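# Place the corner cone beside an orange extension cord

## Task

Locate the orange extension cord that a contractor has laid across one of the hall's aisles, pick up the cone standing in a corner of the hall, and set it upright on the floor immediately next to the cord. The robot's wheels must never roll over the cord. Any fast contact of the base (driving or turning) or the arm with a fixed part of the hall other than the floor fails the job, and anything the robot holds, pushes or sets in motion counts as part of the robot. The robot must not tip over or finish leaning.

## Robot and tools

ROBOT. A TidyBot++: a mobile base 0.54 m long, 0.50 m wide and 0.38 m tall on four powered casters, carrying one seven-joint arm that ends in a two-finger gripper. The shoulder sits 0.12 m ahead of the base centre, 0.68 m above the floor. Segments: upper arm 0.42 m, forearm 0.31 m, hand 0.31 m to the hand point. At the start the arm is folded, hand pointing down, reaching up to 0.08 m past the base front with the elbow up to 1.15 m high. Two cameras: base_camera, fixed near the front of the base (about 0.22 m forward, 0.34 m up) and tilted down to look ahead; wrist_camera, a fisheye that looks wherever the hand points.

FRAMES. Base frame: origin on the floor beneath the base centre, x forward, y left, z up, in metres. Odometry frame: the base frame as it was when the scene began. Heading is in radians, left positive, wrapping at plus or minus 3.142. base_tilt is in degrees, forward and right positive.

move. One action per call; every motion in it starts at once. Arguments:
- base: an object with one command. translate_m = forward offset in metres (negative backs up); strafe_m = leftward offset in metres; rotate_rad = spin in place, counter-clockwise from above positive. Each is relative to where the base last reported itself, not a position. Ranges: translate_m and strafe_m -2 to 2, rotate_rad -6.3 to 6.3. translate_m and strafe_m may be combined for a straight diagonal run with no turning; rotate_rad must be sent alone.
- joints: an object keyed by joint name, each value an absolute angle in radians (not an offset). joint_1_rad (whole arm about vertical, positive clockwise from above, i.e. opposite to heading), joint_3_rad, joint_5_rad, joint_7_rad turn freely and take the short way, so send steps under half a turn. joint_2_rad -2.249 to 2.249 (0 = upper arm vertical, positive leans forward); joint_4_rad -2.579 to 2.579 (0 = straight elbow, negative bends forward when joint_3_rad is 3.14); joint_6_rad -2.099 to 2.099 (negative bends the hand forward). gripper_pos runs 0 (open, about 85 mm gap) to 1 (closed); gap is roughly 85 x (1 - gripper_pos) mm.
- target: one list of seven numbers [x, y, z, qw, qx, qy, qz], an absolute hand pose in the base frame: position in metres of the point between the finger pads, then a unit quaternion. The hand's z axis runs out along the fingers; the fingers close along its y axis. With target, joints may only contain gripper_pos.
- speeds: caps on top speed for this call only. translate_m and strafe_m 0.05 to 0.5 m/s, rotate_rad 0.1 to 1.57 rad/s; defaults are the maxima. For a combined diagonal run give the speed under one key only.
- cameras: list of base_camera, wrist_camera or all; [] returns no images.
- blocking: true (default) returns when all motion rests; false returns within about half a second while motion continues.
A call with no action just reports state and images. Unknown keys make a call invalid; out-of-range values get it refused, and a refusal or an unrequested stop cancels the later move, wait and finished_scene calls in that reply.

wait(seconds 0 to 10, cameras): lets time pass with no new command. stop(): brakes everything still moving. zoom_image(camera, region [x0, y0, x1, y1] in image pixels, origin top-left, at most 504 by 504): enlarges part of the newest frame of that camera. read_manual(section "licences"): licence texts only. finished_scene(scene): ends the current scene, given by its number; the goal must hold without the robot afterwards.

RESULT LINES. move: done, or the worst status of the motions. base_status, joint_status, hand_status: done, moving, off_target (came to rest away from target, may still push), stopped, not_followed (a check withheld the arm targets), contact_stop or time_out (uncommanded stops), torque_fault, limit_stop_at_motor_heat. hand_pose: measured hand pose in the base frame; hand_target: where the joint targets would put the hand. joint_positions in radians; motor_effort in percent of maximum, peak of the last action in brackets. base_odometry counts wheel turns, so slipping looks like travel. on_its_own reports motion you did not command. pictures lists cameras in image order. Warnings: ARM HIT (arm struck the base or itself), joint command not followed / pose unreachable with a cause, MOTOR HOT, OVER-TEMPERATURE FAULT.

PRACTICE. Hand targets usually land within about 3 cm; correct by adding (wanted minus measured) to the last target's x, y, z. Under load the arm sags; to hold still resend hand_target, not hand_pose. No check keeps the arm off the base, and the arm does not avoid obstacles. A closed gripper reading off_target means something is held. Closed fingertips reach about 20 mm past the hand point, so keep fingers clear of the floor.

AVOID. Rolling over the cord; fast contact with walls or fixtures, including by the carried cone; snagging the arm above about 0.6 m while driving, swinging a stretched arm sideways, or reaching far out from the fold, any of which can tip the robot; dropping or throwing the cone; squeezing hard on something still resting on a surface; long pushes or stretched holds that overheat motors; hits that trip a torque fault (arm freezes 10 s).

Each tool is called after "Request:" by a JSON object that holds its "api" and its "payload".

## Session

Request:
{"api": "move", "payload": {}}

Scene clock: 0.00 s.
base_odometry: x=+0.000 y=+0.000 heading=+0.000
base_tilt: forward=+0.2 right=-0.1
base_status: not commanded
joint_positions: joint_1_rad=-0.001 joint_2_rad=-0.310 joint_3_rad=+3.109 joint_4_rad=-2.511 joint_5_rad=-0.022 joint_6_rad=-0.922 joint_7_rad=+1.607 gripper_pos=+0.000
joint_status: not commanded
motor_effort: joint_1_rad=+0 joint_2_rad=-2 joint_3_rad=+2 joint_4_rad=+14 joint_5_rad=-1 joint_6_rad=+0 joint_7_rad=+0
hand_pose: x=+0.2495 y=+0.0102 z=+0.5858 quat_wxyz=(-0.004, +1.000, +0.028, +0.009) (m; base frame)
hand_target: x=+0.2500 y=+0.0102 z=+0.5860 quat_wxyz=(-0.004, +1.000, +0.028, +0.009) (m; base frame)
hand_status: not commanded
pictures: base_camera, wrist_camera

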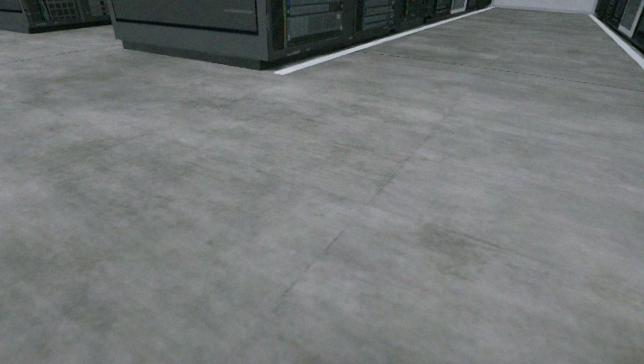

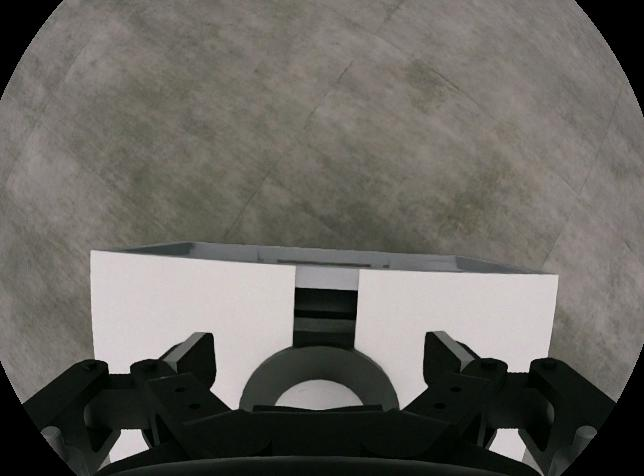

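Request:
{"api": "move", "payload": {"joints": {"joint_6_rad": 0.5}}}

Scene clock: 15.17 s.
move: done
base_odometry: x=+0.000 y=+0.000 heading=+0.000
base_tilt: forward=+0.2 right=-0.1
base_status: not commanded
joint_positions: joint_1_rad=-0.001 joint_2_rad=-0.310 joint_3_rad=+3.109 joint_4_rad=-2.511 joint_5_rad=-0.022 joint_6_rad=+0.441 joint_7_rad=+1.607 gripper_pos=+0.000
joint_status: all done
motor_effort: joint_1_rad=+1(2) joint_2_rad=-7(8) joint_3_rad=+1(2) joint_4_rad=+19(21) joint_5_rad=+0(1) joint_6_rad=+9(10) joint_7_rad=+0(0)
hand_pose: x=+0.5498 y=+0.0137 z=+0.8381 quat_wxyz=(+0.002, +0.771, +0.019, +0.637) (m; base frame)
hand_target: x=+0.5529 y=+0.0136 z=+0.8569 quat_wxyz=(+0.003, +0.751, +0.018, +0.660) (m; base frame)
hand_status: not commanded
pictures: base_camera, wrist_camera
camera_calibration:
wrist_camera: T_world_to_cam=[[0.0321421, -0.999057, 0.029187, -0.0271542], [-0.225394, -0.0356951, -0.973614, 0.989014], [0.973737, 0.0247155, -0.226328, -0.204901], [0, 0, 0, 1]] pos_world=[0.42331, 0.0132385, 0.917335]

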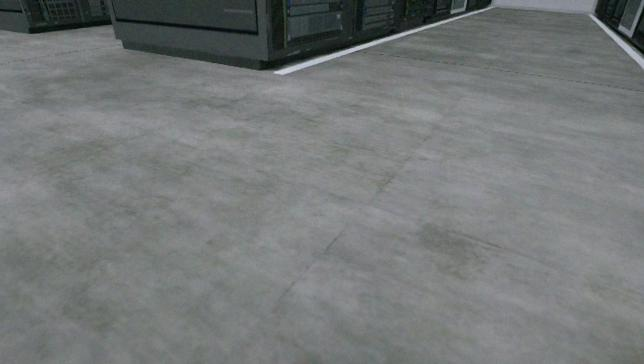

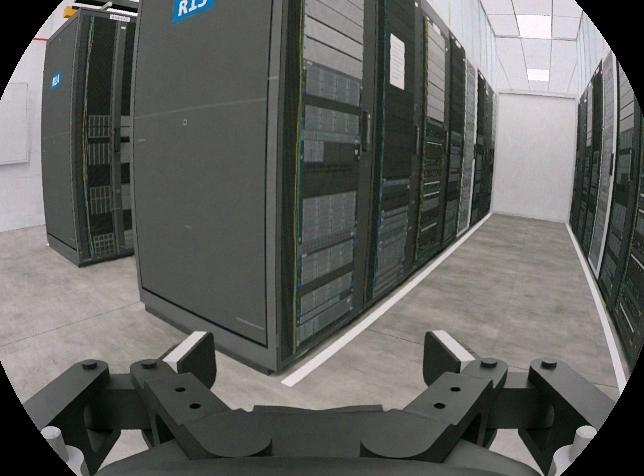

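Request:
{"api": "move", "payload": {"joints": {"joint_1_rad": 1.2}, "cameras": ["wrist_camera"]}}

Request:
{"api": "move", "payload": {"joints": {"joint_1_rad": 2.5}, "cameras": ["wrist_camera"]}}

Request:
{"api": "move", "payload": {"joints": {"joint_1_rad": 3.8}, "cameras": ["wrist_camera"]}}

Request:
{"api": "move", "payload": {"joints": {"joint_1_rad": 5.1}, "cameras": ["wrist_camera"]}}

Scene clock: 25.40 s.
move: done
base_odometry: x=+0.000 y=+0.000 heading=+0.000
base_tilt: forward=+0.2 right=-0.1
base_status: not commanded
joint_positions: joint_1_rad=+1.186 joint_2_rad=-0.310 joint_3_rad=+3.109 joint_4_rad=-2.511 joint_5_rad=-0.022 joint_6_rad=+0.442 joint_7_rad=+1.607 gripper_pos=+0.000
joint_status: all done
motor_effort: joint_1_rad=+0(2) joint_2_rad=-7(8) joint_3_rad=+1(2) joint_4_rad=+20(21) joint_5_rad=-1(1) joint_6_rad=+9(10) joint_7_rad=+0(0)
hand_pose: x=+0.2929 y=-0.3944 z=+0.8384 quat_wxyz=(+0.358, +0.649, -0.416, +0.527) (m; base frame)
hand_target: x=+0.2884 y=-0.3997 z=+0.8569 quat_wxyz=(+0.375, +0.630, -0.410, +0.543) (m; base frame)
hand_status: not commanded
pictures: wrist_camera
camera_calibration:
wrist_camera: T_world_to_cam=[[-0.914529, -0.403465, 0.0291958, 0.0854951], [-0.117112, 0.19499, -0.973788, 0.97619], [0.387196, -0.893977, -0.225575, -0.1358], [0, 0, 0, 1]] pos_world=[0.245093, -0.277256, 0.917473]

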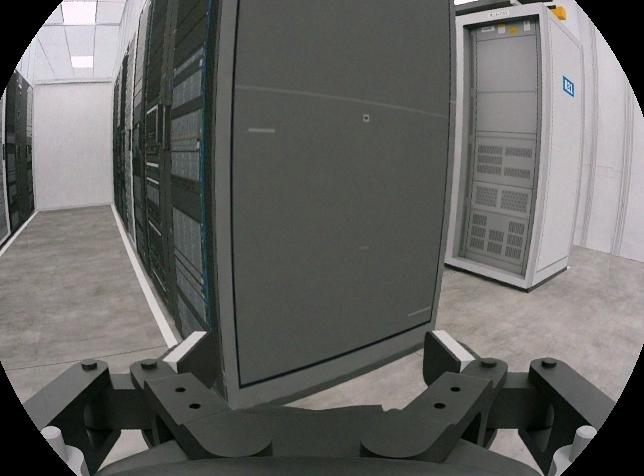

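Scene clock: 27.97 s.
move: done
base_odometry: x=+0.000 y=+0.000 heading=+0.000
base_tilt: forward=+0.2 right=-0.1
base_status: not commanded
joint_positions: joint_1_rad=+2.486 joint_2_rad=-0.310 joint_3_rad=+3.109 joint_4_rad=-2.511 joint_5_rad=-0.022 joint_6_rad=+0.442 joint_7_rad=+1.607 gripper_pos=+0.000
joint_status: all done
motor_effort: joint_1_rad=+1(3) joint_2_rad=-7(8) joint_3_rad=+1(2) joint_4_rad=+20(21) joint_5_rad=-1(1) joint_6_rad=+9(10) joint_7_rad=+0(1)
hand_pose: x=-0.2145 y=-0.2730 z=+0.8384 quat_wxyz=(+0.604, +0.265, -0.724, +0.202) (m; base frame)
hand_target: x=-0.2209 y=-0.2702 z=+0.8569 quat_wxyz=(+0.627, +0.254, -0.708, +0.205) (m; base frame)
hand_status: not commanded
pictures: wrist_camera
camera_calibration:
wrist_camera: T_world_to_cam=[[-0.633397, 0.773276, 0.029198, 0.0520391], [0.156437, 0.164909, -0.973824, 0.943651], [-0.757849, -0.612249, -0.225422, 0.000318405], [0, 0, 0, 1]] pos_world=[-0.114419, -0.195662, 0.917502]

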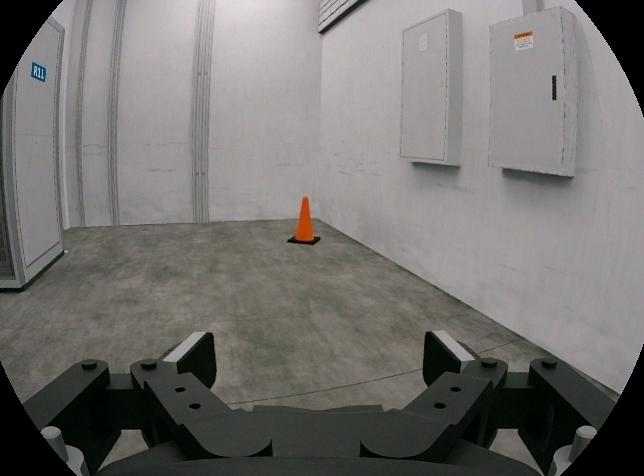

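Scene clock: 30.53 s.
move: done
base_odometry: x=+0.000 y=+0.000 heading=+0.000
base_tilt: forward=+0.2 right=-0.1
base_status: not commanded
joint_positions: joint_1_rad=+3.786 joint_2_rad=-0.310 joint_3_rad=+3.109 joint_4_rad=-2.511 joint_5_rad=-0.022 joint_6_rad=+0.442 joint_7_rad=+1.607 gripper_pos=+0.000
joint_status: all done
motor_effort: joint_1_rad=+2(3) joint_2_rad=-8(8) joint_3_rad=+1(2) joint_4_rad=+19(21) joint_5_rad=-1(1) joint_6_rad=+9(10) joint_7_rad=+0(0)
hand_pose: x=-0.2333 y=+0.2484 z=+0.8385 quat_wxyz=(+0.603, -0.227, -0.737, -0.204) (m; base frame)
hand_target: x=-0.2322 y=+0.2552 z=+0.8569 quat_wxyz=(+0.623, -0.226, -0.717, -0.216) (m; base frame)
hand_status: not commanded
pictures: wrist_camera
camera_calibration:
wrist_camera: T_world_to_cam=[[0.575667, 0.817163, 0.0291999, -0.0918406], [0.200642, -0.106548, -0.973853, 0.938401], [-0.792686, 0.566474, -0.225293, 0.00434487], [0, 0, 0, 1]] pos_world=[-0.131969, 0.172572, 0.917525]

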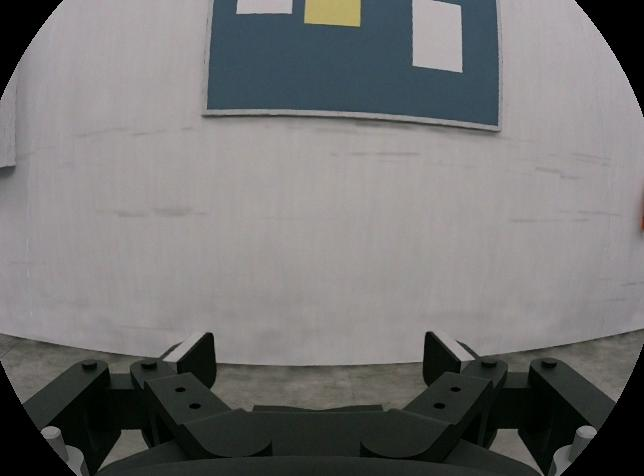

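Scene clock: 33.10 s.
move: done
base_odometry: x=+0.000 y=+0.000 heading=+0.000
base_tilt: forward=+0.2 right=-0.1
base_status: not commanded
joint_positions: joint_1_rad=+5.086 joint_2_rad=-0.310 joint_3_rad=+3.109 joint_4_rad=-2.511 joint_5_rad=-0.022 joint_6_rad=+0.442 joint_7_rad=+1.607 gripper_pos=+0.000
joint_status: all done
motor_effort: joint_1_rad=+1(2) joint_2_rad=-8(8) joint_3_rad=+2(2) joint_4_rad=+19(21) joint_5_rad=+0(1) joint_6_rad=+9(10) joint_7_rad=+0(0)
hand_pose: x=+0.2641 y=+0.4059 z=+0.8385 quat_wxyz=(+0.357, -0.626, -0.449, -0.528) (m; base frame)
hand_target: x=+0.2709 y=+0.4067 z=+0.8569 quat_wxyz=(+0.365, -0.614, -0.434, -0.549) (m; base frame)
hand_status: not commanded
pictures: wrist_camera
camera_calibration:
wrist_camera: T_world_to_cam=[[0.941372, -0.336103, 0.0292018, -0.135361], [-0.04894, -0.221688, -0.973889, 0.968114], [0.333801, 0.915363, -0.22514, -0.129849], [0, 0, 0, 1]] pos_world=[0.218148, 0.287983, 0.917553]

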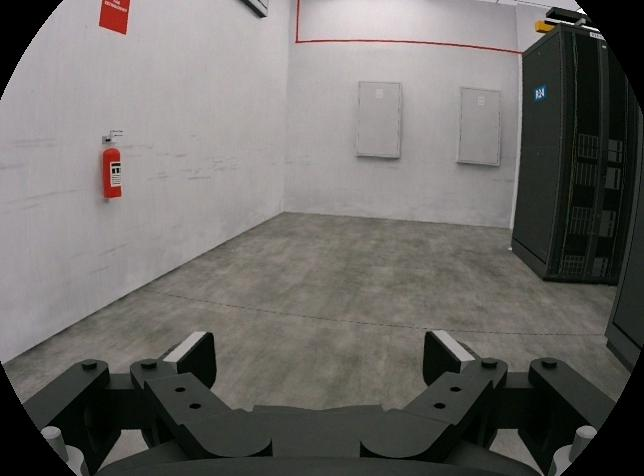

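Request:
{"api": "move", "payload": {"joints": {"joint_1_rad": 6.823}, "cameras": ["wrist_camera"]}}

Request:
{"api": "zoom_image", "payload": {"camera": "wrist_camera", "region": [180, 40, 480, 340]}}

Scene clock: 68.33 s.
move: done
base_odometry: x=+0.000 y=+0.000 heading=+0.000
base_tilt: forward=+0.2 right=-0.1
base_status: not commanded
joint_positions: joint_1_rad=+6.809 joint_2_rad=-0.310 joint_3_rad=+3.109 joint_4_rad=-2.511 joint_5_rad=-0.022 joint_6_rad=+0.442 joint_7_rad=+1.607 gripper_pos=+0.000
joint_status: all done
motor_effort: joint_1_rad=+1(3) joint_2_rad=-7(8) joint_3_rad=+1(2) joint_4_rad=+20(21) joint_5_rad=+0(1) joint_6_rad=+9(10) joint_7_rad=+0(0)
hand_pose: x=+0.4983 y=-0.2049 z=+0.8386 quat_wxyz=(-0.168, -0.749, +0.183, -0.615) (m; base frame)
hand_target: x=+0.4980 y=-0.2119 z=+0.8569 quat_wxyz=(-0.179, -0.729, +0.183, -0.635) (m; base frame)
hand_status: not commanded
pictures: wrist_camera
camera_calibration:
wrist_camera: T_world_to_cam=[[-0.474939, -0.879534, 0.0292048, 0.0331789], [-0.211497, 0.0818662, -0.973944, 0.987477], [0.854226, -0.46874, -0.2249, -0.192002], [0, 0, 0, 1]] pos_world=[0.388619, -0.141658, 0.917598]

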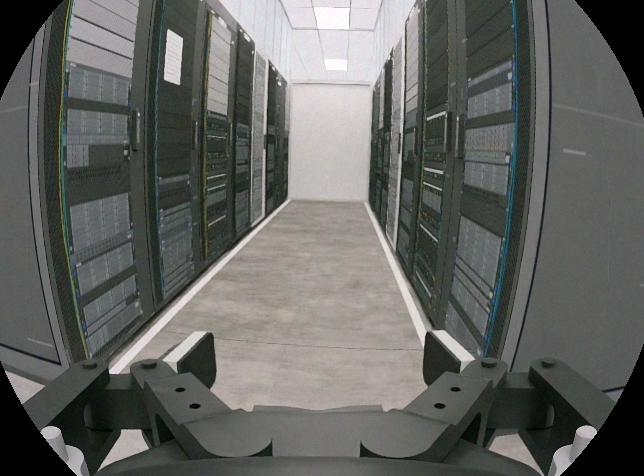

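Scaled by 1.680.

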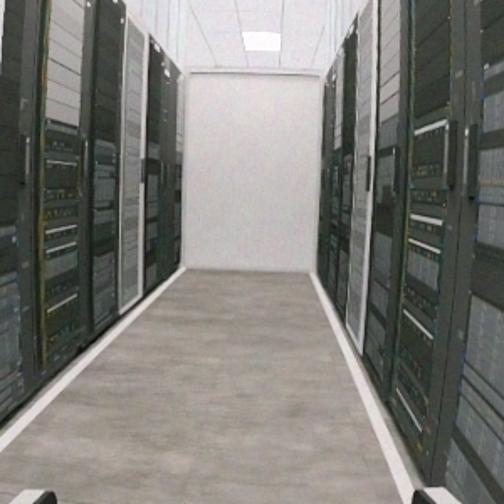

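Request:
{"api": "move", "payload": {"base": {"rotate_rad": -0.53}, "joints": {"joint_1_rad": 6.283}, "cameras": []}}

Request:
{"api": "move", "payload": {"base": {"strafe_m": -2.0}}}

Scene clock: 157.10 s.
move: done
base_odometry: x=+0.000 y=+0.000 heading=-0.530
base_tilt: forward=+0.2 right=-0.1
base_status: done
joint_positions: joint_1_rad=+6.296 joint_2_rad=-0.310 joint_3_rad=+3.111 joint_4_rad=-2.511 joint_5_rad=-0.022 joint_6_rad=+0.442 joint_7_rad=+1.607 gripper_pos=+0.000
joint_status: all done
motor_effort: joint_1_rad=+1(3) joint_2_rad=-8(8) joint_3_rad=+1(2) joint_4_rad=+21(21) joint_5_rad=-1(1) joint_6_rad=+10(10) joint_7_rad=+0(0)
hand_pose: x=+0.5500 y=+0.0068 z=+0.8386 quat_wxyz=(-0.007, -0.770, -0.012, -0.637) (m; base frame)
hand_target: x=+0.5530 y=+0.0131 z=+0.8569 quat_wxyz=(-0.003, -0.751, -0.018, -0.660) (m; base frame)
hand_status: not commanded
pictures: none
No camera images: "cameras" was empty.

Scene clock: 162.47 s.
move: done
base_odometry: x=-1.013 y=-1.725 heading=-0.531
base_tilt: forward=+0.2 right=-0.1
base_status: done
joint_positions: joint_1_rad=+6.295 joint_2_rad=-0.310 joint_3_rad=+3.111 joint_4_rad=-2.511 joint_5_rad=-0.022 joint_6_rad=+0.442 joint_7_rad=+1.607 gripper_pos=+0.000
joint_status: not commanded
motor_effort: joint_1_rad=+1(2) joint_2_rad=-7(8) joint_3_rad=+1(3) joint_4_rad=+20(21) joint_5_rad=+0(1) joint_6_rad=+9(10) joint_7_rad=+0(0)
hand_pose: x=+0.5500 y=+0.0074 z=+0.8386 quat_wxyz=(-0.007, -0.770, -0.013, -0.637) (m; base frame)
hand_target: x=+0.5530 y=+0.0131 z=+0.8569 quat_wxyz=(-0.003, -0.751, -0.018, -0.660) (m; base frame)
hand_status: not commanded
pictures: base_camera, wrist_camera
camera_calibration:
wrist_camera: T_world_to_cam=[[0.0175677, -0.999435, 0.0286646, -0.0250615], [-0.224313, -0.0318778, -0.973996, 0.989038], [0.974359, 0.010681, -0.224746, -0.206455], [0, 0, 0, 1]] pos_world=[0.423456, 0.0086862, 0.917637]

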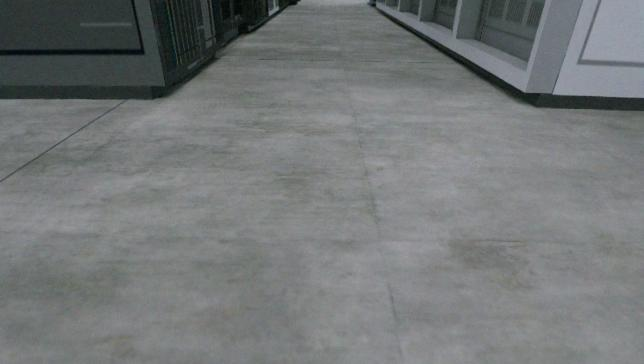

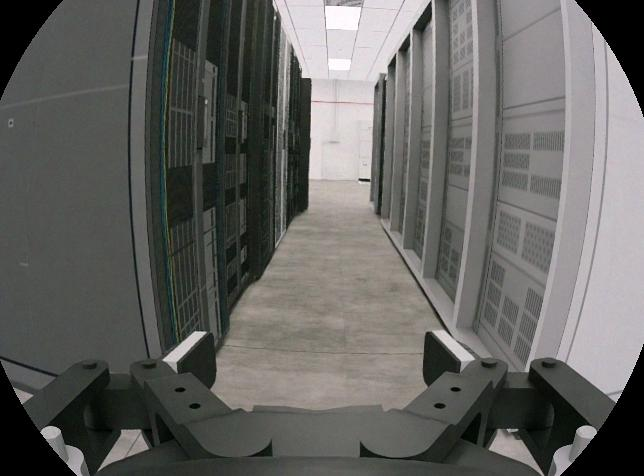

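Request:
{"api": "zoom_image", "payload": {"camera": "wrist_camera", "region": [220, 60, 440, 280]}}

Scaled by 2.291.

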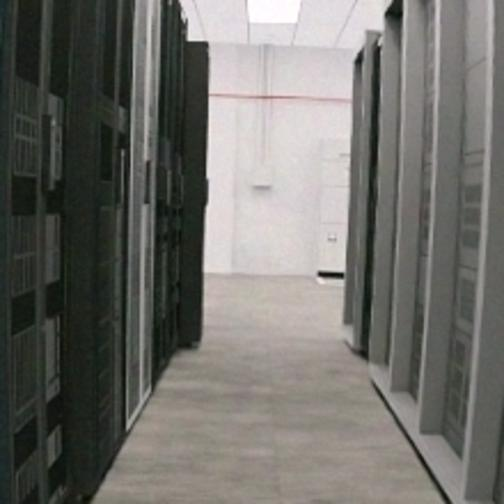

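Request:
{"api": "move", "payload": {"base": {"strafe_m": -1.6}, "joints": {"joint_1_rad": 6.45}}}

Request:
{"api": "zoom_image", "payload": {"camera": "wrist_camera", "region": [220, 60, 440, 280]}}

Scene clock: 190.93 s.
move: done
base_odometry: x=-1.824 y=-3.104 heading=-0.531
base_tilt: forward=+0.2 right=-0.1
base_status: done
joint_positions: joint_1_rad=+6.439 joint_2_rad=-0.310 joint_3_rad=+3.110 joint_4_rad=-2.511 joint_5_rad=-0.022 joint_6_rad=+0.442 joint_7_rad=+1.607 gripper_pos=+0.000
joint_status: all done
motor_effort: joint_1_rad=+1(3) joint_2_rad=-8(8) joint_3_rad=+1(3) joint_4_rad=+20(21) joint_5_rad=-1(1) joint_6_rad=+9(10) joint_7_rad=+0(1)
hand_pose: x=+0.5467 y=-0.0540 z=+0.8386 quat_wxyz=(-0.052, -0.769, +0.042, -0.635) (m; base frame)
hand_target: x=+0.5491 y=-0.0592 z=+0.8569 quat_wxyz=(-0.058, -0.750, +0.045, -0.657) (m; base frame)
hand_status: not commanded
pictures: base_camera, wrist_camera
camera_calibration:
wrist_camera: T_world_to_cam=[[-0.124944, -0.991741, 0.0289673, -0.00830841], [-0.226549, 0.0000926014, -0.974, 0.989296], [0.965953, -0.128258, -0.224689, -0.205499], [0, 0, 0, 1]] pos_world=[0.421588, -0.0346884, 0.917641]

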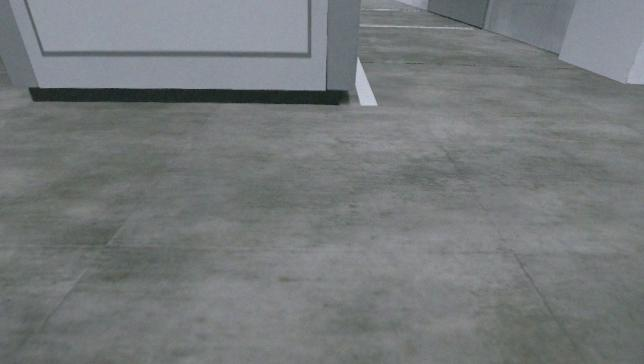

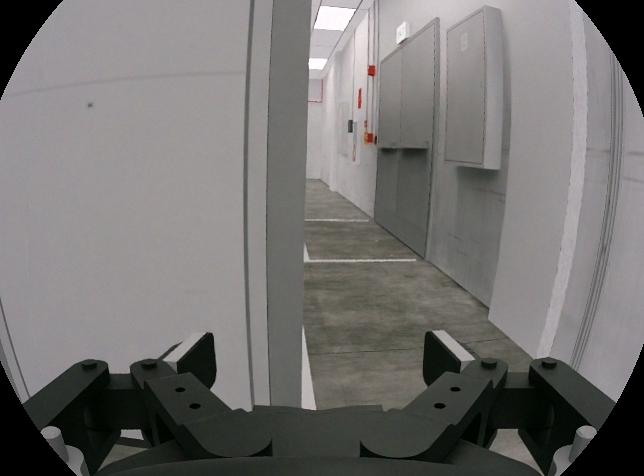

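Scaled by 2.291.

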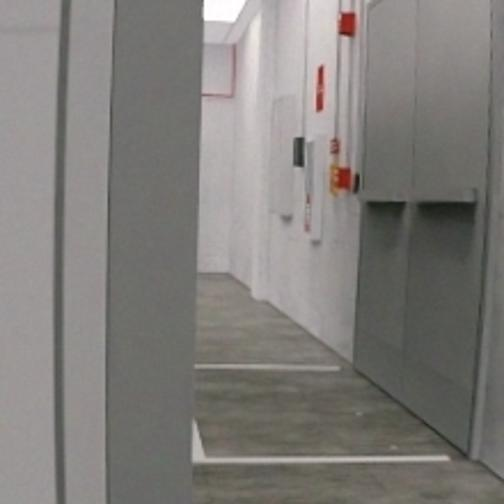

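Request:
{"api": "move", "payload": {"base": {"rotate_rad": 3.1416}, "joints": {"joint_1_rad": 6.283, "joint_6_rad": 0.2}}}

Scene clock: 208.73 s.
move: done
base_odometry: x=-1.824 y=-3.104 heading=+2.610
base_tilt: forward=+0.2 right=-0.1
base_status: done
joint_positions: joint_1_rad=+6.292 joint_2_rad=-0.310 joint_3_rad=+3.110 joint_4_rad=-2.511 joint_5_rad=-0.022 joint_6_rad=+0.245 joint_7_rad=+1.607 gripper_pos=+0.000
joint_status: all done
motor_effort: joint_1_rad=+1(2) joint_2_rad=-8(9) joint_3_rad=+1(3) joint_4_rad=+20(20) joint_5_rad=+0(1) joint_6_rad=+9(10) joint_7_rad=+0(1)
hand_pose: x=+0.5326 y=+0.0093 z=+0.7798 quat_wxyz=(-0.004, -0.829, -0.016, -0.558) (m; base frame)
hand_target: x=+0.5272 y=+0.0134 z=+0.7675 quat_wxyz=(-0.002, -0.841, -0.020, -0.540) (m; base frame)
hand_status: not commanded
pictures: base_camera, wrist_camera
camera_calibration:
wrist_camera: T_world_to_cam=[[0.0280766, -0.999279, 0.0255408, -0.024354], [-0.410885, -0.0348296, -0.911022, 0.978143], [0.911255, 0.0150841, -0.411567, -0.02347], [0, 0, 0, 1]] pos_world=[0.423975, 0.0100859, 0.882072]

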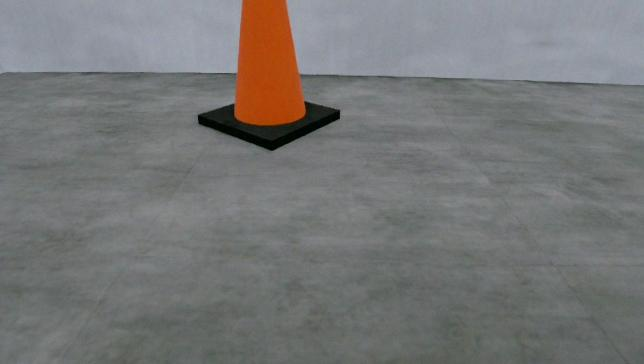

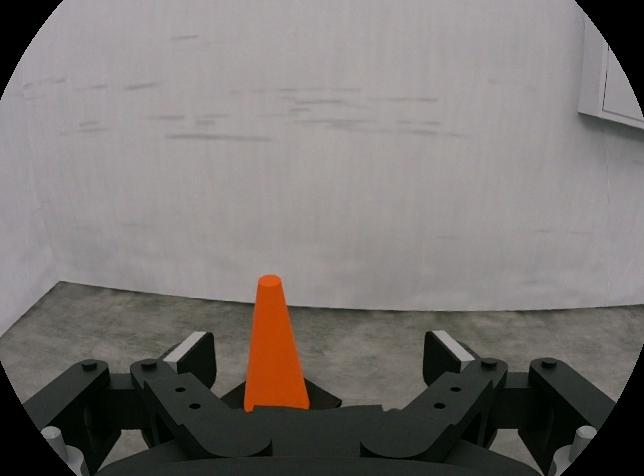

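Request:
{"api": "move", "payload": {"base": {"translate_m": 0.52, "strafe_m": 0.12}, "target": [0.6, 0.0, 0.62, 0, 1, 0, 0]}}

Scene clock: 250.53 s.
move: off_target
base_odometry: x=-2.333 y=-2.945 heading=+2.611
base_tilt: forward=+0.2 right=-0.1
base_status: done
joint_positions: joint_1_rad=+6.284 joint_2_rad=+0.455 joint_3_rad=+3.153 joint_4_rad=-1.532 joint_5_rad=-0.022 joint_6_rad=-1.109 joint_7_rad=+1.607 gripper_pos=+0.000
joint_status: not commanded
motor_effort: joint_1_rad=+0(2) joint_2_rad=-33(35) joint_3_rad=+0(2) joint_4_rad=+15(21) joint_5_rad=-1(1) joint_6_rad=+2(10) joint_7_rad=+0(1)
hand_pose: x=+0.6058 y=+0.0020 z=+0.6219 quat_wxyz=(+0.007, -1.000, -0.008, -0.023) (m; base frame)
hand_target: x=+0.6000 y=+0.0000 z=+0.6200 quat_wxyz=(+0.000, -1.000, +0.000, +0.000) (m; base frame)
hand_status: off_target (0.006 m and 2.9 deg from the pose sent, 0.174 m and 67.9 deg at the start)
pictures: base_camera, wrist_camera
camera_calibration:
wrist_camera: T_world_to_cam=[[0.0196783, -0.999611, -0.0197754, 0.00368294], [-0.999773, -0.0195134, -0.0084989, 0.659535], [0.0081097, 0.0199382, -0.999768, 0.757843], [0, 0, 0, 1]] pos_world=[0.653167, 0.00144127, 0.763345]

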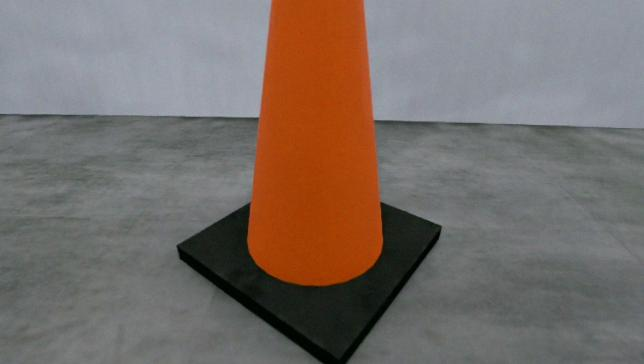

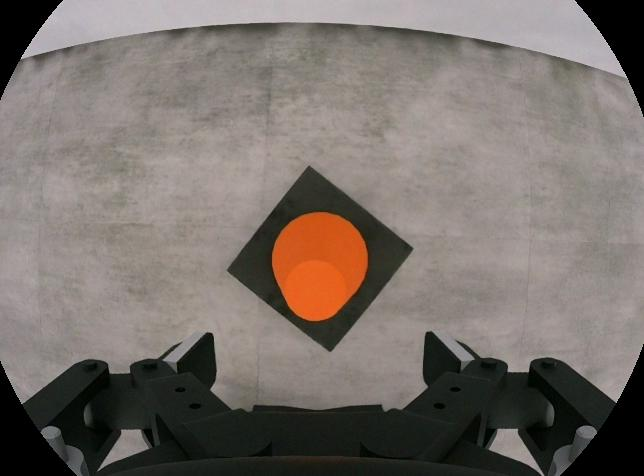

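Request:
{"api": "move", "payload": {"target": [0.598, 0.008, 0.455, 0.007, 0.9998, 0, -0.02], "cameras": ["wrist_camera"]}}

Scene clock: 284.40 s.
move: off_target
base_odometry: x=-2.333 y=-2.945 heading=+2.611
base_tilt: forward=+0.2 right=-0.1
base_status: not commanded
joint_positions: joint_1_rad=+6.258 joint_2_rad=+0.713 joint_3_rad=+3.156 joint_4_rad=-1.665 joint_5_rad=-0.022 joint_6_rad=-0.838 joint_7_rad=+1.607 gripper_pos=+0.000
joint_status: not commanded
motor_effort: joint_1_rad=+1(2) joint_2_rad=-36(40) joint_3_rad=+1(1) joint_4_rad=+11(17) joint_5_rad=-1(1) joint_6_rad=+0(1) joint_7_rad=+0(0)
hand_pose: x=+0.5888 y=+0.0114 z=+0.4627 quat_wxyz=(+0.004, -0.999, -0.017, +0.037) (m; base frame)
hand_target: x=+0.5980 y=+0.0080 z=+0.4550 quat_wxyz=(-0.007, -1.000, +0.000, +0.020) (m; base frame)
hand_status: off_target (0.012 m and 3.0 deg from the pose sent, 0.167 m and 5.3 deg at the start)
pictures: wrist_camera
camera_calibration:
wrist_camera: T_world_to_cam=[[0.0370404, -0.999201, -0.0150049, -0.0021931], [-0.993091, -0.0384787, 0.110861, 0.582511], [-0.11135, 0.0107949, -0.993723, 0.666359], [0, 0, 0, 1]] pos_world=[0.652766, 0.0130296, 0.597566]

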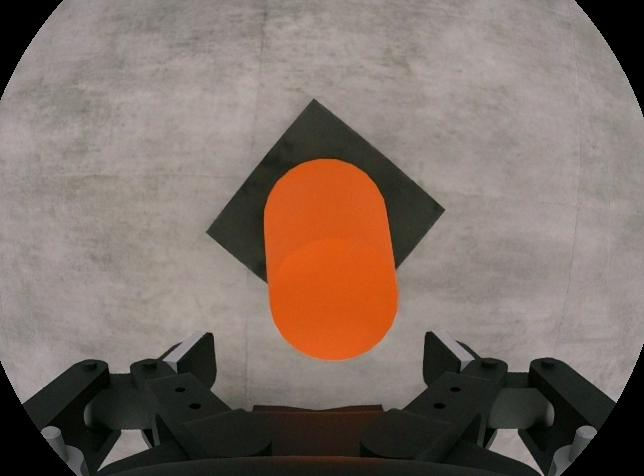

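Request:
{"api": "move", "payload": {"joints": {"joint_1_rad": 6.272, "joint_2_rad": 0.725, "joint_4_rad": -1.706, "joint_6_rad": -0.71}, "cameras": ["wrist_camera"]}}

Scene clock: 313.60 s.
move: done
base_odometry: x=-2.333 y=-2.945 heading=+2.611
base_tilt: forward=+0.2 right=-0.1
base_status: not commanded
joint_positions: joint_1_rad=+6.267 joint_2_rad=+0.713 joint_3_rad=+3.159 joint_4_rad=-1.692 joint_5_rad=-0.022 joint_6_rad=-0.756 joint_7_rad=+1.607 gripper_pos=+0.000
joint_status: all done
motor_effort: joint_1_rad=+0(3) joint_2_rad=-36(38) joint_3_rad=+0(1) joint_4_rad=+11(13) joint_5_rad=-1(1) joint_6_rad=+0(1) joint_7_rad=+0(0)
hand_pose: x=+0.5999 y=+0.0049 z=+0.4561 quat_wxyz=(+0.002, -1.000, -0.011, +0.009) (m; base frame)
hand_target: x=+0.6035 y=-0.0058 z=+0.4470 quat_wxyz=(-0.007, -1.000, +0.014, +0.000) (m; base frame)
hand_status: not commanded
pictures: wrist_camera
camera_calibration:
wrist_camera: T_world_to_cam=[[0.0250765, -0.999633, -0.0102834, -0.00421967], [-0.998104, -0.025614, 0.0559747, 0.621944], [-0.0562175, 0.00886022, -0.998379, 0.630125], [0, 0, 0, 1]] pos_world=[0.656294, 0.00612929, 0.594247]

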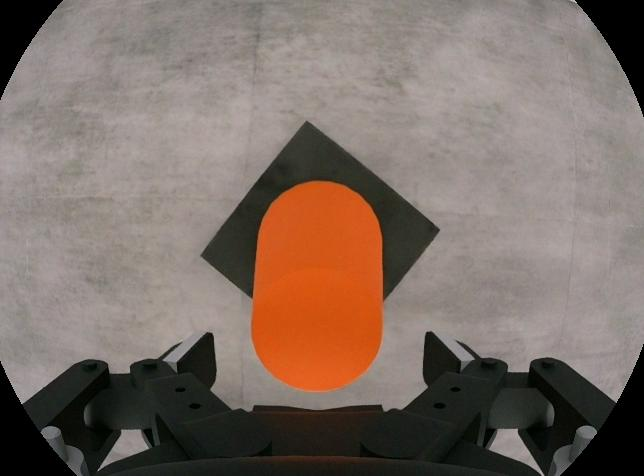

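Request:
{"api": "move", "payload": {"joints": {"joint_2_rad": 0.79, "joint_4_rad": -1.733, "joint_6_rad": -0.61}, "cameras": ["wrist_camera"]}}

Scene clock: 325.57 s.
move: done
base_odometry: x=-2.333 y=-2.945 heading=+2.611
base_tilt: forward=+0.2 right=-0.1
base_status: not commanded
joint_positions: joint_1_rad=+6.267 joint_2_rad=+0.771 joint_3_rad=+3.159 joint_4_rad=-1.716 joint_5_rad=-0.022 joint_6_rad=-0.659 joint_7_rad=+1.607 gripper_pos=+0.000
joint_status: all done
motor_effort: joint_1_rad=+1(2) joint_2_rad=-36(39) joint_3_rad=+0(1) joint_4_rad=+12(14) joint_5_rad=-1(1) joint_6_rad=+0(2) joint_7_rad=+0(0)
hand_pose: x=+0.6022 y=+0.0041 z=+0.4226 quat_wxyz=(+0.001, -1.000, -0.011, +0.002) (m; base frame)
hand_target: x=+0.6031 y=-0.0063 z=+0.4104 quat_wxyz=(-0.008, -1.000, +0.014, -0.004) (m; base frame)
hand_status: not commanded
pictures: wrist_camera
camera_calibration:
wrist_camera: T_world_to_cam=[[0.024665, -0.999667, -0.00755825, -0.00627946], [-0.998785, -0.0249645, 0.0424925, 0.632192], [-0.042667, 0.00650098, -0.999068, 0.588978], [0, 0, 0, 1]] pos_world=[0.656709, 0.00567608, 0.561518]

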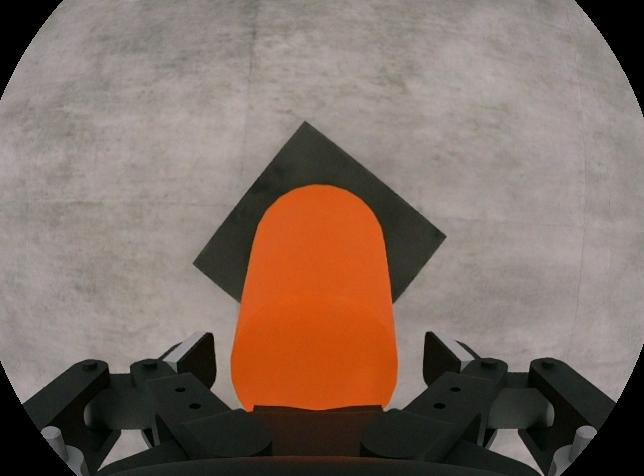

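Request:
{"api": "move", "payload": {"joints": {"joint_2_rad": 0.814, "joint_4_rad": -1.74, "joint_6_rad": -0.575}, "cameras": []}}

Request:
{"api": "move", "payload": {"joints": {"gripper_pos": 0.5}, "cameras": ["wrist_camera"]}}

Scene clock: 339.20 s.
move: done
base_odometry: x=-2.333 y=-2.945 heading=+2.611
base_tilt: forward=+0.2 right=-0.1
base_status: not commanded
joint_positions: joint_1_rad=+6.267 joint_2_rad=+0.789 joint_3_rad=+3.159 joint_4_rad=-1.720 joint_5_rad=-0.022 joint_6_rad=-0.622 joint_7_rad=+1.607 gripper_pos=+0.000
joint_status: all done
motor_effort: joint_1_rad=+1(1) joint_2_rad=-37(38) joint_3_rad=+0(1) joint_4_rad=+10(12) joint_5_rad=-1(1) joint_6_rad=+1(2) joint_7_rad=+0(0)
hand_pose: x=+0.6067 y=+0.0039 z=+0.4134 quat_wxyz=(+0.000, -1.000, -0.011, -0.005) (m; base frame)
hand_target: x=+0.6033 y=-0.0065 z=+0.3977 quat_wxyz=(-0.008, -1.000, +0.013, -0.006) (m; base frame)
hand_status: not commanded
pictures: none
No camera images: "cameras" was empty.

Scene clock: 340.03 s.
move: off_target
base_odometry: x=-2.333 y=-2.945 heading=+2.611
base_tilt: forward=+0.2 right=-0.1
base_status: not commanded
joint_positions: joint_1_rad=+6.266 joint_2_rad=+0.783 joint_3_rad=+3.157 joint_4_rad=-1.724 joint_5_rad=-0.023 joint_6_rad=-0.620 joint_7_rad=+1.607 gripper_pos=+0.332
joint_status: gripper_pos off_target (ended at +0.332, target +0.500)
motor_effort: joint_1_rad=+0(5) joint_2_rad=-33(39) joint_3_rad=+1(6) joint_4_rad=+10(14) joint_5_rad=+0(4) joint_6_rad=+2(6) joint_7_rad=+0(1)
hand_pose: x=+0.6068 y=+0.0054 z=+0.4155 quat_wxyz=(+0.001, -1.000, -0.012, -0.007) (m; base frame)
hand_target: x=+0.6033 y=-0.0065 z=+0.3977 quat_wxyz=(-0.008, -1.000, +0.013, -0.006) (m; base frame)
hand_status: not commanded
pictures: wrist_camera
camera_calibration:
wrist_camera: T_world_to_cam=[[0.0264497, -0.999619, -0.00794967, -0.0060396], [-0.999374, -0.0266286, 0.0233066, 0.645467], [-0.0235094, 0.00732823, -0.999697, 0.570636], [0, 0, 0, 1]] pos_world=[0.658638, 0.00696884, 0.555371]

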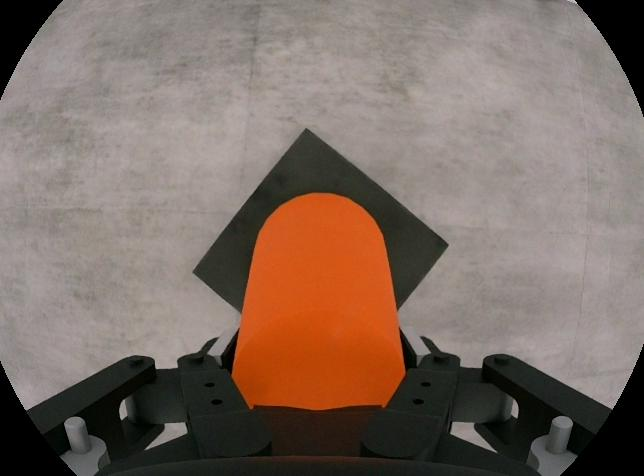

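Request:
{"api": "move", "payload": {"joints": {"joint_2_rad": 0.72, "joint_4_rad": -1.70, "joint_6_rad": -0.73}, "cameras": []}}

Request:
{"api": "move", "payload": {"joints": {"gripper_pos": 0.65, "joint_2_rad": 0.58, "joint_4_rad": -1.65, "joint_6_rad": -0.905}}}

Scene clock: 375.17 s.
move: off_target
base_odometry: x=-2.333 y=-2.945 heading=+2.611
base_tilt: forward=+0.2 right=-0.1
base_status: not commanded
joint_positions: joint_1_rad=+6.266 joint_2_rad=+0.776 joint_3_rad=+3.160 joint_4_rad=-1.721 joint_5_rad=-0.023 joint_6_rad=-0.674 joint_7_rad=+1.604 gripper_pos=+0.332
joint_status: joint_2_rad off_target (ended at +0.776, target +0.720); the others done
motor_effort: joint_1_rad=+2(2) joint_2_rad=-46(49) joint_3_rad=+0(2) joint_4_rad=+14(15) joint_5_rad=-1(1) joint_6_rad=+0(3) joint_7_rad=+0(1)
hand_pose: x=+0.5938 y=+0.0040 z=+0.4196 quat_wxyz=(+0.001, -1.000, -0.009, +0.014) (m; base frame)
hand_target: x=+0.6017 y=-0.0057 z=+0.4507 quat_wxyz=(-0.007, -1.000, +0.014, +0.004) (m; base frame)
hand_status: not commanded
pictures: none
No camera images: "cameras" was empty.

Scene clock: 376.77 s.
move: off_target
base_odometry: x=-2.333 y=-2.945 heading=+2.611
base_tilt: forward=+0.2 right=-0.1
base_status: not commanded
joint_positions: joint_1_rad=+6.266 joint_2_rad=+0.624 joint_3_rad=+3.160 joint_4_rad=-1.700 joint_5_rad=-0.023 joint_6_rad=-0.861 joint_7_rad=+1.604 gripper_pos=+0.333
joint_status: joint_2_rad off_target (ended at +0.624, target +0.580); joint_4_rad off_target (ended at -1.700, target -1.650); gripper_pos off_target (ended at +0.333, target +0.650); the others done
motor_effort: joint_1_rad=+1(2) joint_2_rad=-45(51) joint_3_rad=+0(1) joint_4_rad=+17(19) joint_5_rad=+0(1) joint_6_rad=-1(2) joint_7_rad=+0(0)
hand_pose: x=+0.5805 y=+0.0055 z=+0.4968 quat_wxyz=(+0.003, -1.000, -0.010, +0.022) (m; base frame)
hand_target: x=+0.6004 y=-0.0047 z=+0.5298 quat_wxyz=(-0.005, -1.000, +0.015, -0.003) (m; base frame)
hand_status: not commanded
pictures: base_camera, wrist_camera
camera_calibration:
wrist_camera: T_world_to_cam=[[0.0222963, -0.999663, -0.0133187, 0.000449571], [-0.996361, -0.023315, 0.0819856, 0.586385], [-0.0822685, 0.0114422, -0.996545, 0.6839], [0, 0, 0, 1]] pos_world=[0.640504, 0.00629564, 0.633468]

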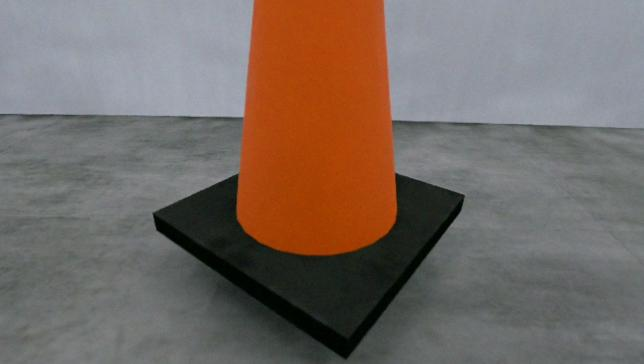

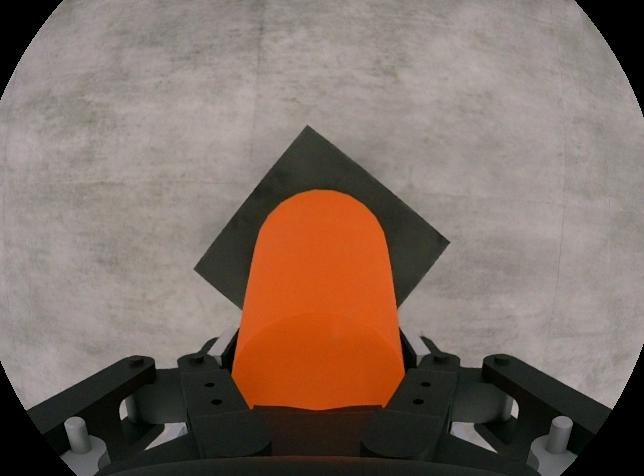

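Request:
{"api": "move", "payload": {"base": {"translate_m": -0.3, "strafe_m": -2.0}, "cameras": []}}

Request:
{"api": "move", "payload": {"base": {"rotate_rad": 3.1416}, "speeds": {"rotate_rad": 0.9}, "cameras": ["base_camera"]}}

Scene clock: 402.63 s.
move: done
base_odometry: x=-1.062 y=-1.372 heading=+2.611
base_tilt: forward=+0.2 right=-0.1
base_status: done
joint_positions: joint_1_rad=+6.274 joint_2_rad=+0.624 joint_3_rad=+3.170 joint_4_rad=-1.700 joint_5_rad=-0.023 joint_6_rad=-0.861 joint_7_rad=+1.604 gripper_pos=+0.333
joint_status: not commanded
motor_effort: joint_1_rad=+0(4) joint_2_rad=-45(46) joint_3_rad=+1(3) joint_4_rad=+18(19) joint_5_rad=+0(2) joint_6_rad=+0(2) joint_7_rad=+0(1)
hand_pose: x=+0.5807 y=-0.0031 z=+0.4968 quat_wxyz=(+0.001, -1.000, -0.002, +0.022) (m; base frame)
hand_target: x=+0.6004 y=-0.0047 z=+0.5298 quat_wxyz=(-0.005, -1.000, +0.015, -0.003) (m; base frame)
hand_status: not commanded
pictures: none
No camera images: "cameras" was empty.

Scene clock: 407.30 s.
move: done
base_odometry: x=-1.062 y=-1.371 heading=-0.531
base_tilt: forward=+0.2 right=-0.1
base_status: done
joint_positions: joint_1_rad=+6.268 joint_2_rad=+0.624 joint_3_rad=+3.167 joint_4_rad=-1.693 joint_5_rad=-0.020 joint_6_rad=-0.861 joint_7_rad=+1.604 gripper_pos=+0.333
joint_status: not commanded
motor_effort: joint_1_rad=+0(6) joint_2_rad=-46(46) joint_3_rad=+1(5) joint_4_rad=+19(19) joint_5_rad=+0(3) joint_6_rad=+0(3) joint_7_rad=+0(1)
hand_pose: x=+0.5842 y=+0.0009 z=+0.4983 quat_wxyz=(+0.000, -1.000, -0.007, +0.019) (m; base frame)
hand_target: x=+0.6004 y=-0.0047 z=+0.5298 quat_wxyz=(-0.005, -1.000, +0.015, -0.003) (m; base frame)
hand_status: not commanded
pictures: base_camera

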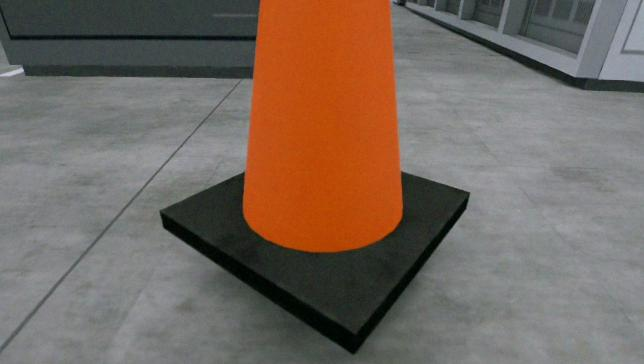

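Request:
{"api": "move", "payload": {"base": {"strafe_m": 2.0}, "target": [0.56, 0, 0.69, 0, 0.9999, 0, 0.01], "cameras": ["base_camera"]}}

Request:
{"api": "move", "payload": {"base": {"strafe_m": 2.0}, "target": [0.52, 0, 0.86, 0, 0.9999, 0, 0.01], "cameras": ["base_camera"]}}

Scene clock: 424.13 s.
move: off_target
base_odometry: x=-0.052 y=+0.354 heading=-0.530
base_tilt: forward=+0.2 right=-0.1
base_status: done
joint_positions: joint_1_rad=+6.267 joint_2_rad=+0.355 joint_3_rad=+3.167 joint_4_rad=-1.573 joint_5_rad=-0.020 joint_6_rad=-1.241 joint_7_rad=+1.604 gripper_pos=+0.333
joint_status: not commanded
motor_effort: joint_1_rad=+1(4) joint_2_rad=-39(48) joint_3_rad=+1(3) joint_4_rad=+22(24) joint_5_rad=+0(2) joint_6_rad=+0(2) joint_7_rad=+0(1)
hand_pose: x=+0.5515 y=+0.0040 z=+0.6552 quat_wxyz=(+0.005, -1.000, -0.010, +0.014) (m; base frame)
hand_target: x=+0.5600 y=+0.0000 z=+0.6900 quat_wxyz=(+0.000, -1.000, +0.000, -0.010) (m; base frame)
hand_status: off_target (0.036 m and 3.0 deg from the pose sent, 0.193 m and 3.4 deg at the start)
pictures: base_camera

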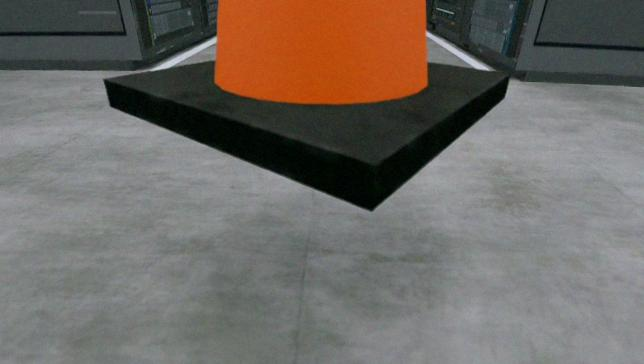

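Scene clock: 429.50 s.
move: off_target
base_odometry: x=+0.958 y=+2.081 heading=-0.530
base_tilt: forward=+0.2 right=-0.1
base_status: done
joint_positions: joint_1_rad=+6.261 joint_2_rad=+0.261 joint_3_rad=+3.172 joint_4_rad=-1.168 joint_5_rad=-0.019 joint_6_rad=-1.751 joint_7_rad=+1.604 gripper_pos=+0.333
joint_status: not commanded
motor_effort: joint_1_rad=+1(4) joint_2_rad=-35(42) joint_3_rad=+1(3) joint_4_rad=+23(25) joint_5_rad=-1(3) joint_6_rad=+0(2) joint_7_rad=+0(1)
hand_pose: x=+0.5273 y=+0.0053 z=+0.8216 quat_wxyz=(+0.006, -1.000, -0.014, +0.019) (m; base frame)
hand_target: x=+0.5200 y=+0.0000 z=+0.8600 quat_wxyz=(+0.000, -1.000, +0.000, -0.010) (m; base frame)
hand_status: off_target (0.039 m and 3.8 deg from the pose sent, 0.207 m and 3.0 deg at the start)
pictures: base_camera

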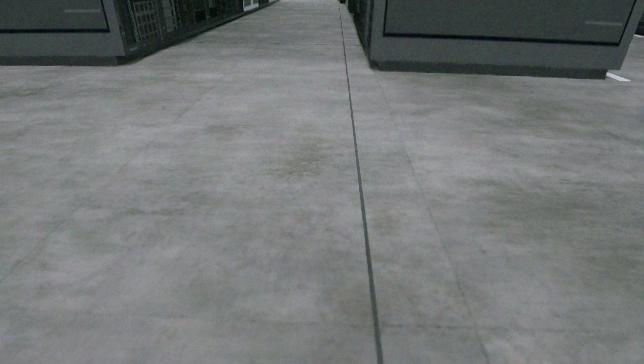

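Request:
{"api": "zoom_image", "payload": {"camera": "base_camera", "region": [120, 0, 420, 120]}}

Scaled by 1.680.

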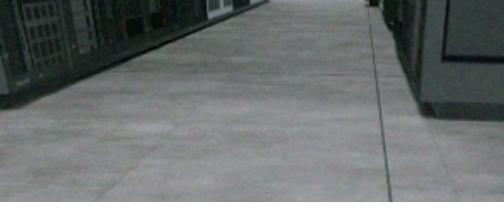

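Request:
{"api": "move", "payload": {"base": {"strafe_m": 2.0}, "cameras": ["base_camera"]}}

Request:
{"api": "zoom_image", "payload": {"camera": "base_camera", "region": [200, 0, 500, 120]}}

Scene clock: 448.93 s.
move: done
base_odometry: x=+1.967 y=+3.808 heading=-0.529
base_tilt: forward=+0.2 right=-0.1
base_status: done
joint_positions: joint_1_rad=+6.260 joint_2_rad=+0.261 joint_3_rad=+3.174 joint_4_rad=-1.168 joint_5_rad=-0.019 joint_6_rad=-1.751 joint_7_rad=+1.604 gripper_pos=+0.333
joint_status: not commanded
motor_effort: joint_1_rad=+1(4) joint_2_rad=-35(37) joint_3_rad=+1(3) joint_4_rad=+24(26) joint_5_rad=+0(3) joint_6_rad=-1(1) joint_7_rad=+0(1)
hand_pose: x=+0.5274 y=+0.0049 z=+0.8216 quat_wxyz=(+0.006, -1.000, -0.014, +0.019) (m; base frame)
hand_target: x=+0.5200 y=+0.0000 z=+0.8600 quat_wxyz=(+0.000, -1.000, +0.000, -0.010) (m; base frame)
hand_status: not commanded
pictures: base_camera

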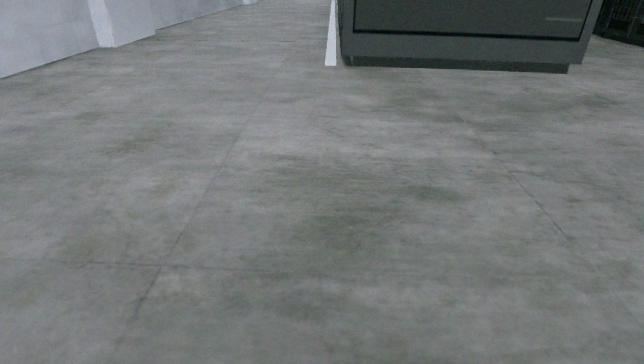

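Scaled by 1.680.

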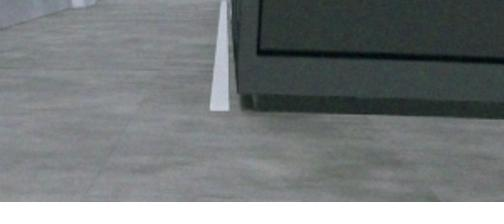

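Request:
{"api": "zoom_image", "payload": {"camera": "base_camera", "region": [150, 0, 350, 60]}}

Scaled by 2.520.

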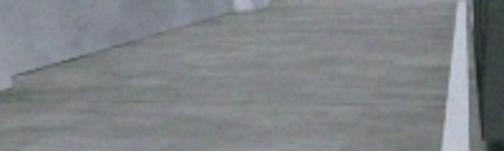

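Request:
{"api": "move", "payload": {"base": {"translate_m": 2.0, "strafe_m": 0.42}, "cameras": ["base_camera"]}}

Request:
{"api": "zoom_image", "payload": {"camera": "base_camera", "region": [200, 0, 500, 80]}}

Scene clock: 489.43 s.
move: done
base_odometry: x=+3.906 y=+3.163 heading=-0.528
base_tilt: forward=+0.2 right=-0.1
base_status: done
joint_positions: joint_1_rad=+6.260 joint_2_rad=+0.260 joint_3_rad=+3.174 joint_4_rad=-1.165 joint_5_rad=-0.019 joint_6_rad=-1.767 joint_7_rad=+1.604 gripper_pos=+0.333
joint_status: not commanded
motor_effort: joint_1_rad=+1(2) joint_2_rad=-36(38) joint_3_rad=+1(1) joint_4_rad=+25(26) joint_5_rad=-1(1) joint_6_rad=+0(3) joint_7_rad=+0(1)
hand_pose: x=+0.5229 y=+0.0050 z=+0.8233 quat_wxyz=(+0.006, -1.000, -0.014, +0.025) (m; base frame)
hand_target: x=+0.5200 y=+0.0000 z=+0.8600 quat_wxyz=(+0.000, -1.000, +0.000, -0.010) (m; base frame)
hand_status: not commanded
pictures: base_camera

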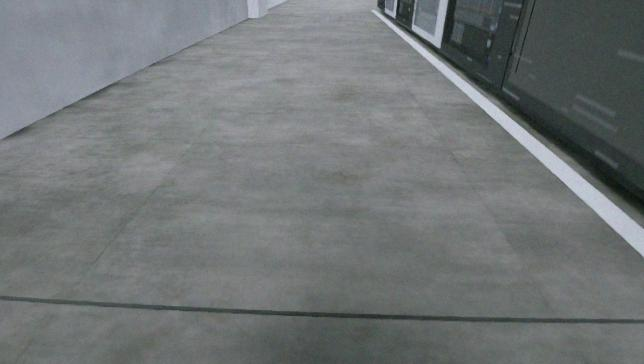

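Scaled by 1.680.

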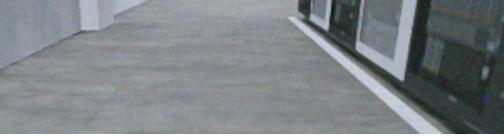

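Request:
{"api": "move", "payload": {"base": {"translate_m": 2.0}, "cameras": []}}

Request:
{"api": "move", "payload": {"base": {"translate_m": 1.6}, "cameras": ["base_camera"]}}

Request:
{"api": "zoom_image", "payload": {"camera": "base_camera", "region": [200, 0, 600, 120]}}

Scene clock: 510.50 s.
move: done
base_odometry: x=+5.634 y=+2.156 heading=-0.528
base_tilt: forward=+0.2 right=-0.1
base_status: done
joint_positions: joint_1_rad=+6.260 joint_2_rad=+0.258 joint_3_rad=+3.174 joint_4_rad=-1.164 joint_5_rad=-0.019 joint_6_rad=-1.771 joint_7_rad=+1.604 gripper_pos=+0.333
joint_status: not commanded
motor_effort: joint_1_rad=+1(3) joint_2_rad=-35(39) joint_3_rad=+1(1) joint_4_rad=+24(26) joint_5_rad=+0(1) joint_6_rad=+0(3) joint_7_rad=+0(1)
hand_pose: x=+0.5215 y=+0.0050 z=+0.8245 quat_wxyz=(+0.006, -1.000, -0.014, +0.025) (m; base frame)
hand_target: x=+0.5200 y=+0.0000 z=+0.8600 quat_wxyz=(+0.000, -1.000, +0.000, -0.010) (m; base frame)
hand_status: not commanded
pictures: none
No camera images: "cameras" was empty.

Scene clock: 515.27 s.
move: done
base_odometry: x=+7.016 y=+1.350 heading=-0.528
base_tilt: forward=+0.2 right=-0.1
base_status: done
joint_positions: joint_1_rad=+6.260 joint_2_rad=+0.256 joint_3_rad=+3.174 joint_4_rad=-1.162 joint_5_rad=-0.019 joint_6_rad=-1.774 joint_7_rad=+1.604 gripper_pos=+0.333
joint_status: not commanded
motor_effort: joint_1_rad=+1(2) joint_2_rad=-35(38) joint_3_rad=+1(2) joint_4_rad=+23(25) joint_5_rad=+0(1) joint_6_rad=-1(4) joint_7_rad=+0(1)
hand_pose: x=+0.5209 y=+0.0050 z=+0.8257 quat_wxyz=(+0.006, -1.000, -0.014, +0.025) (m; base frame)
hand_target: x=+0.5200 y=+0.0000 z=+0.8600 quat_wxyz=(+0.000, -1.000, +0.000, -0.010) (m; base frame)
hand_status: not commanded
pictures: base_camera

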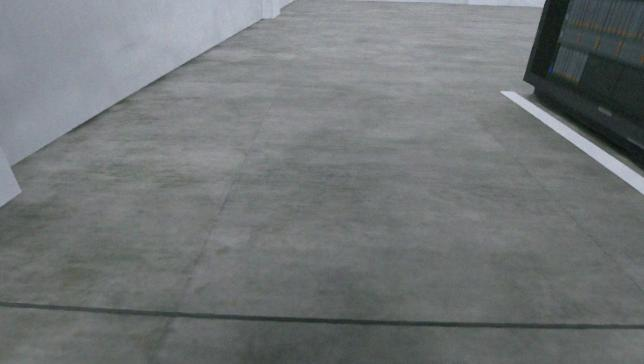

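Scaled by 1.260.

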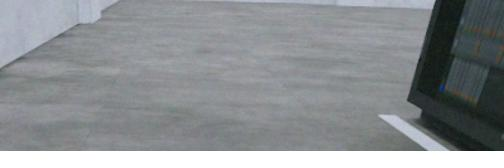

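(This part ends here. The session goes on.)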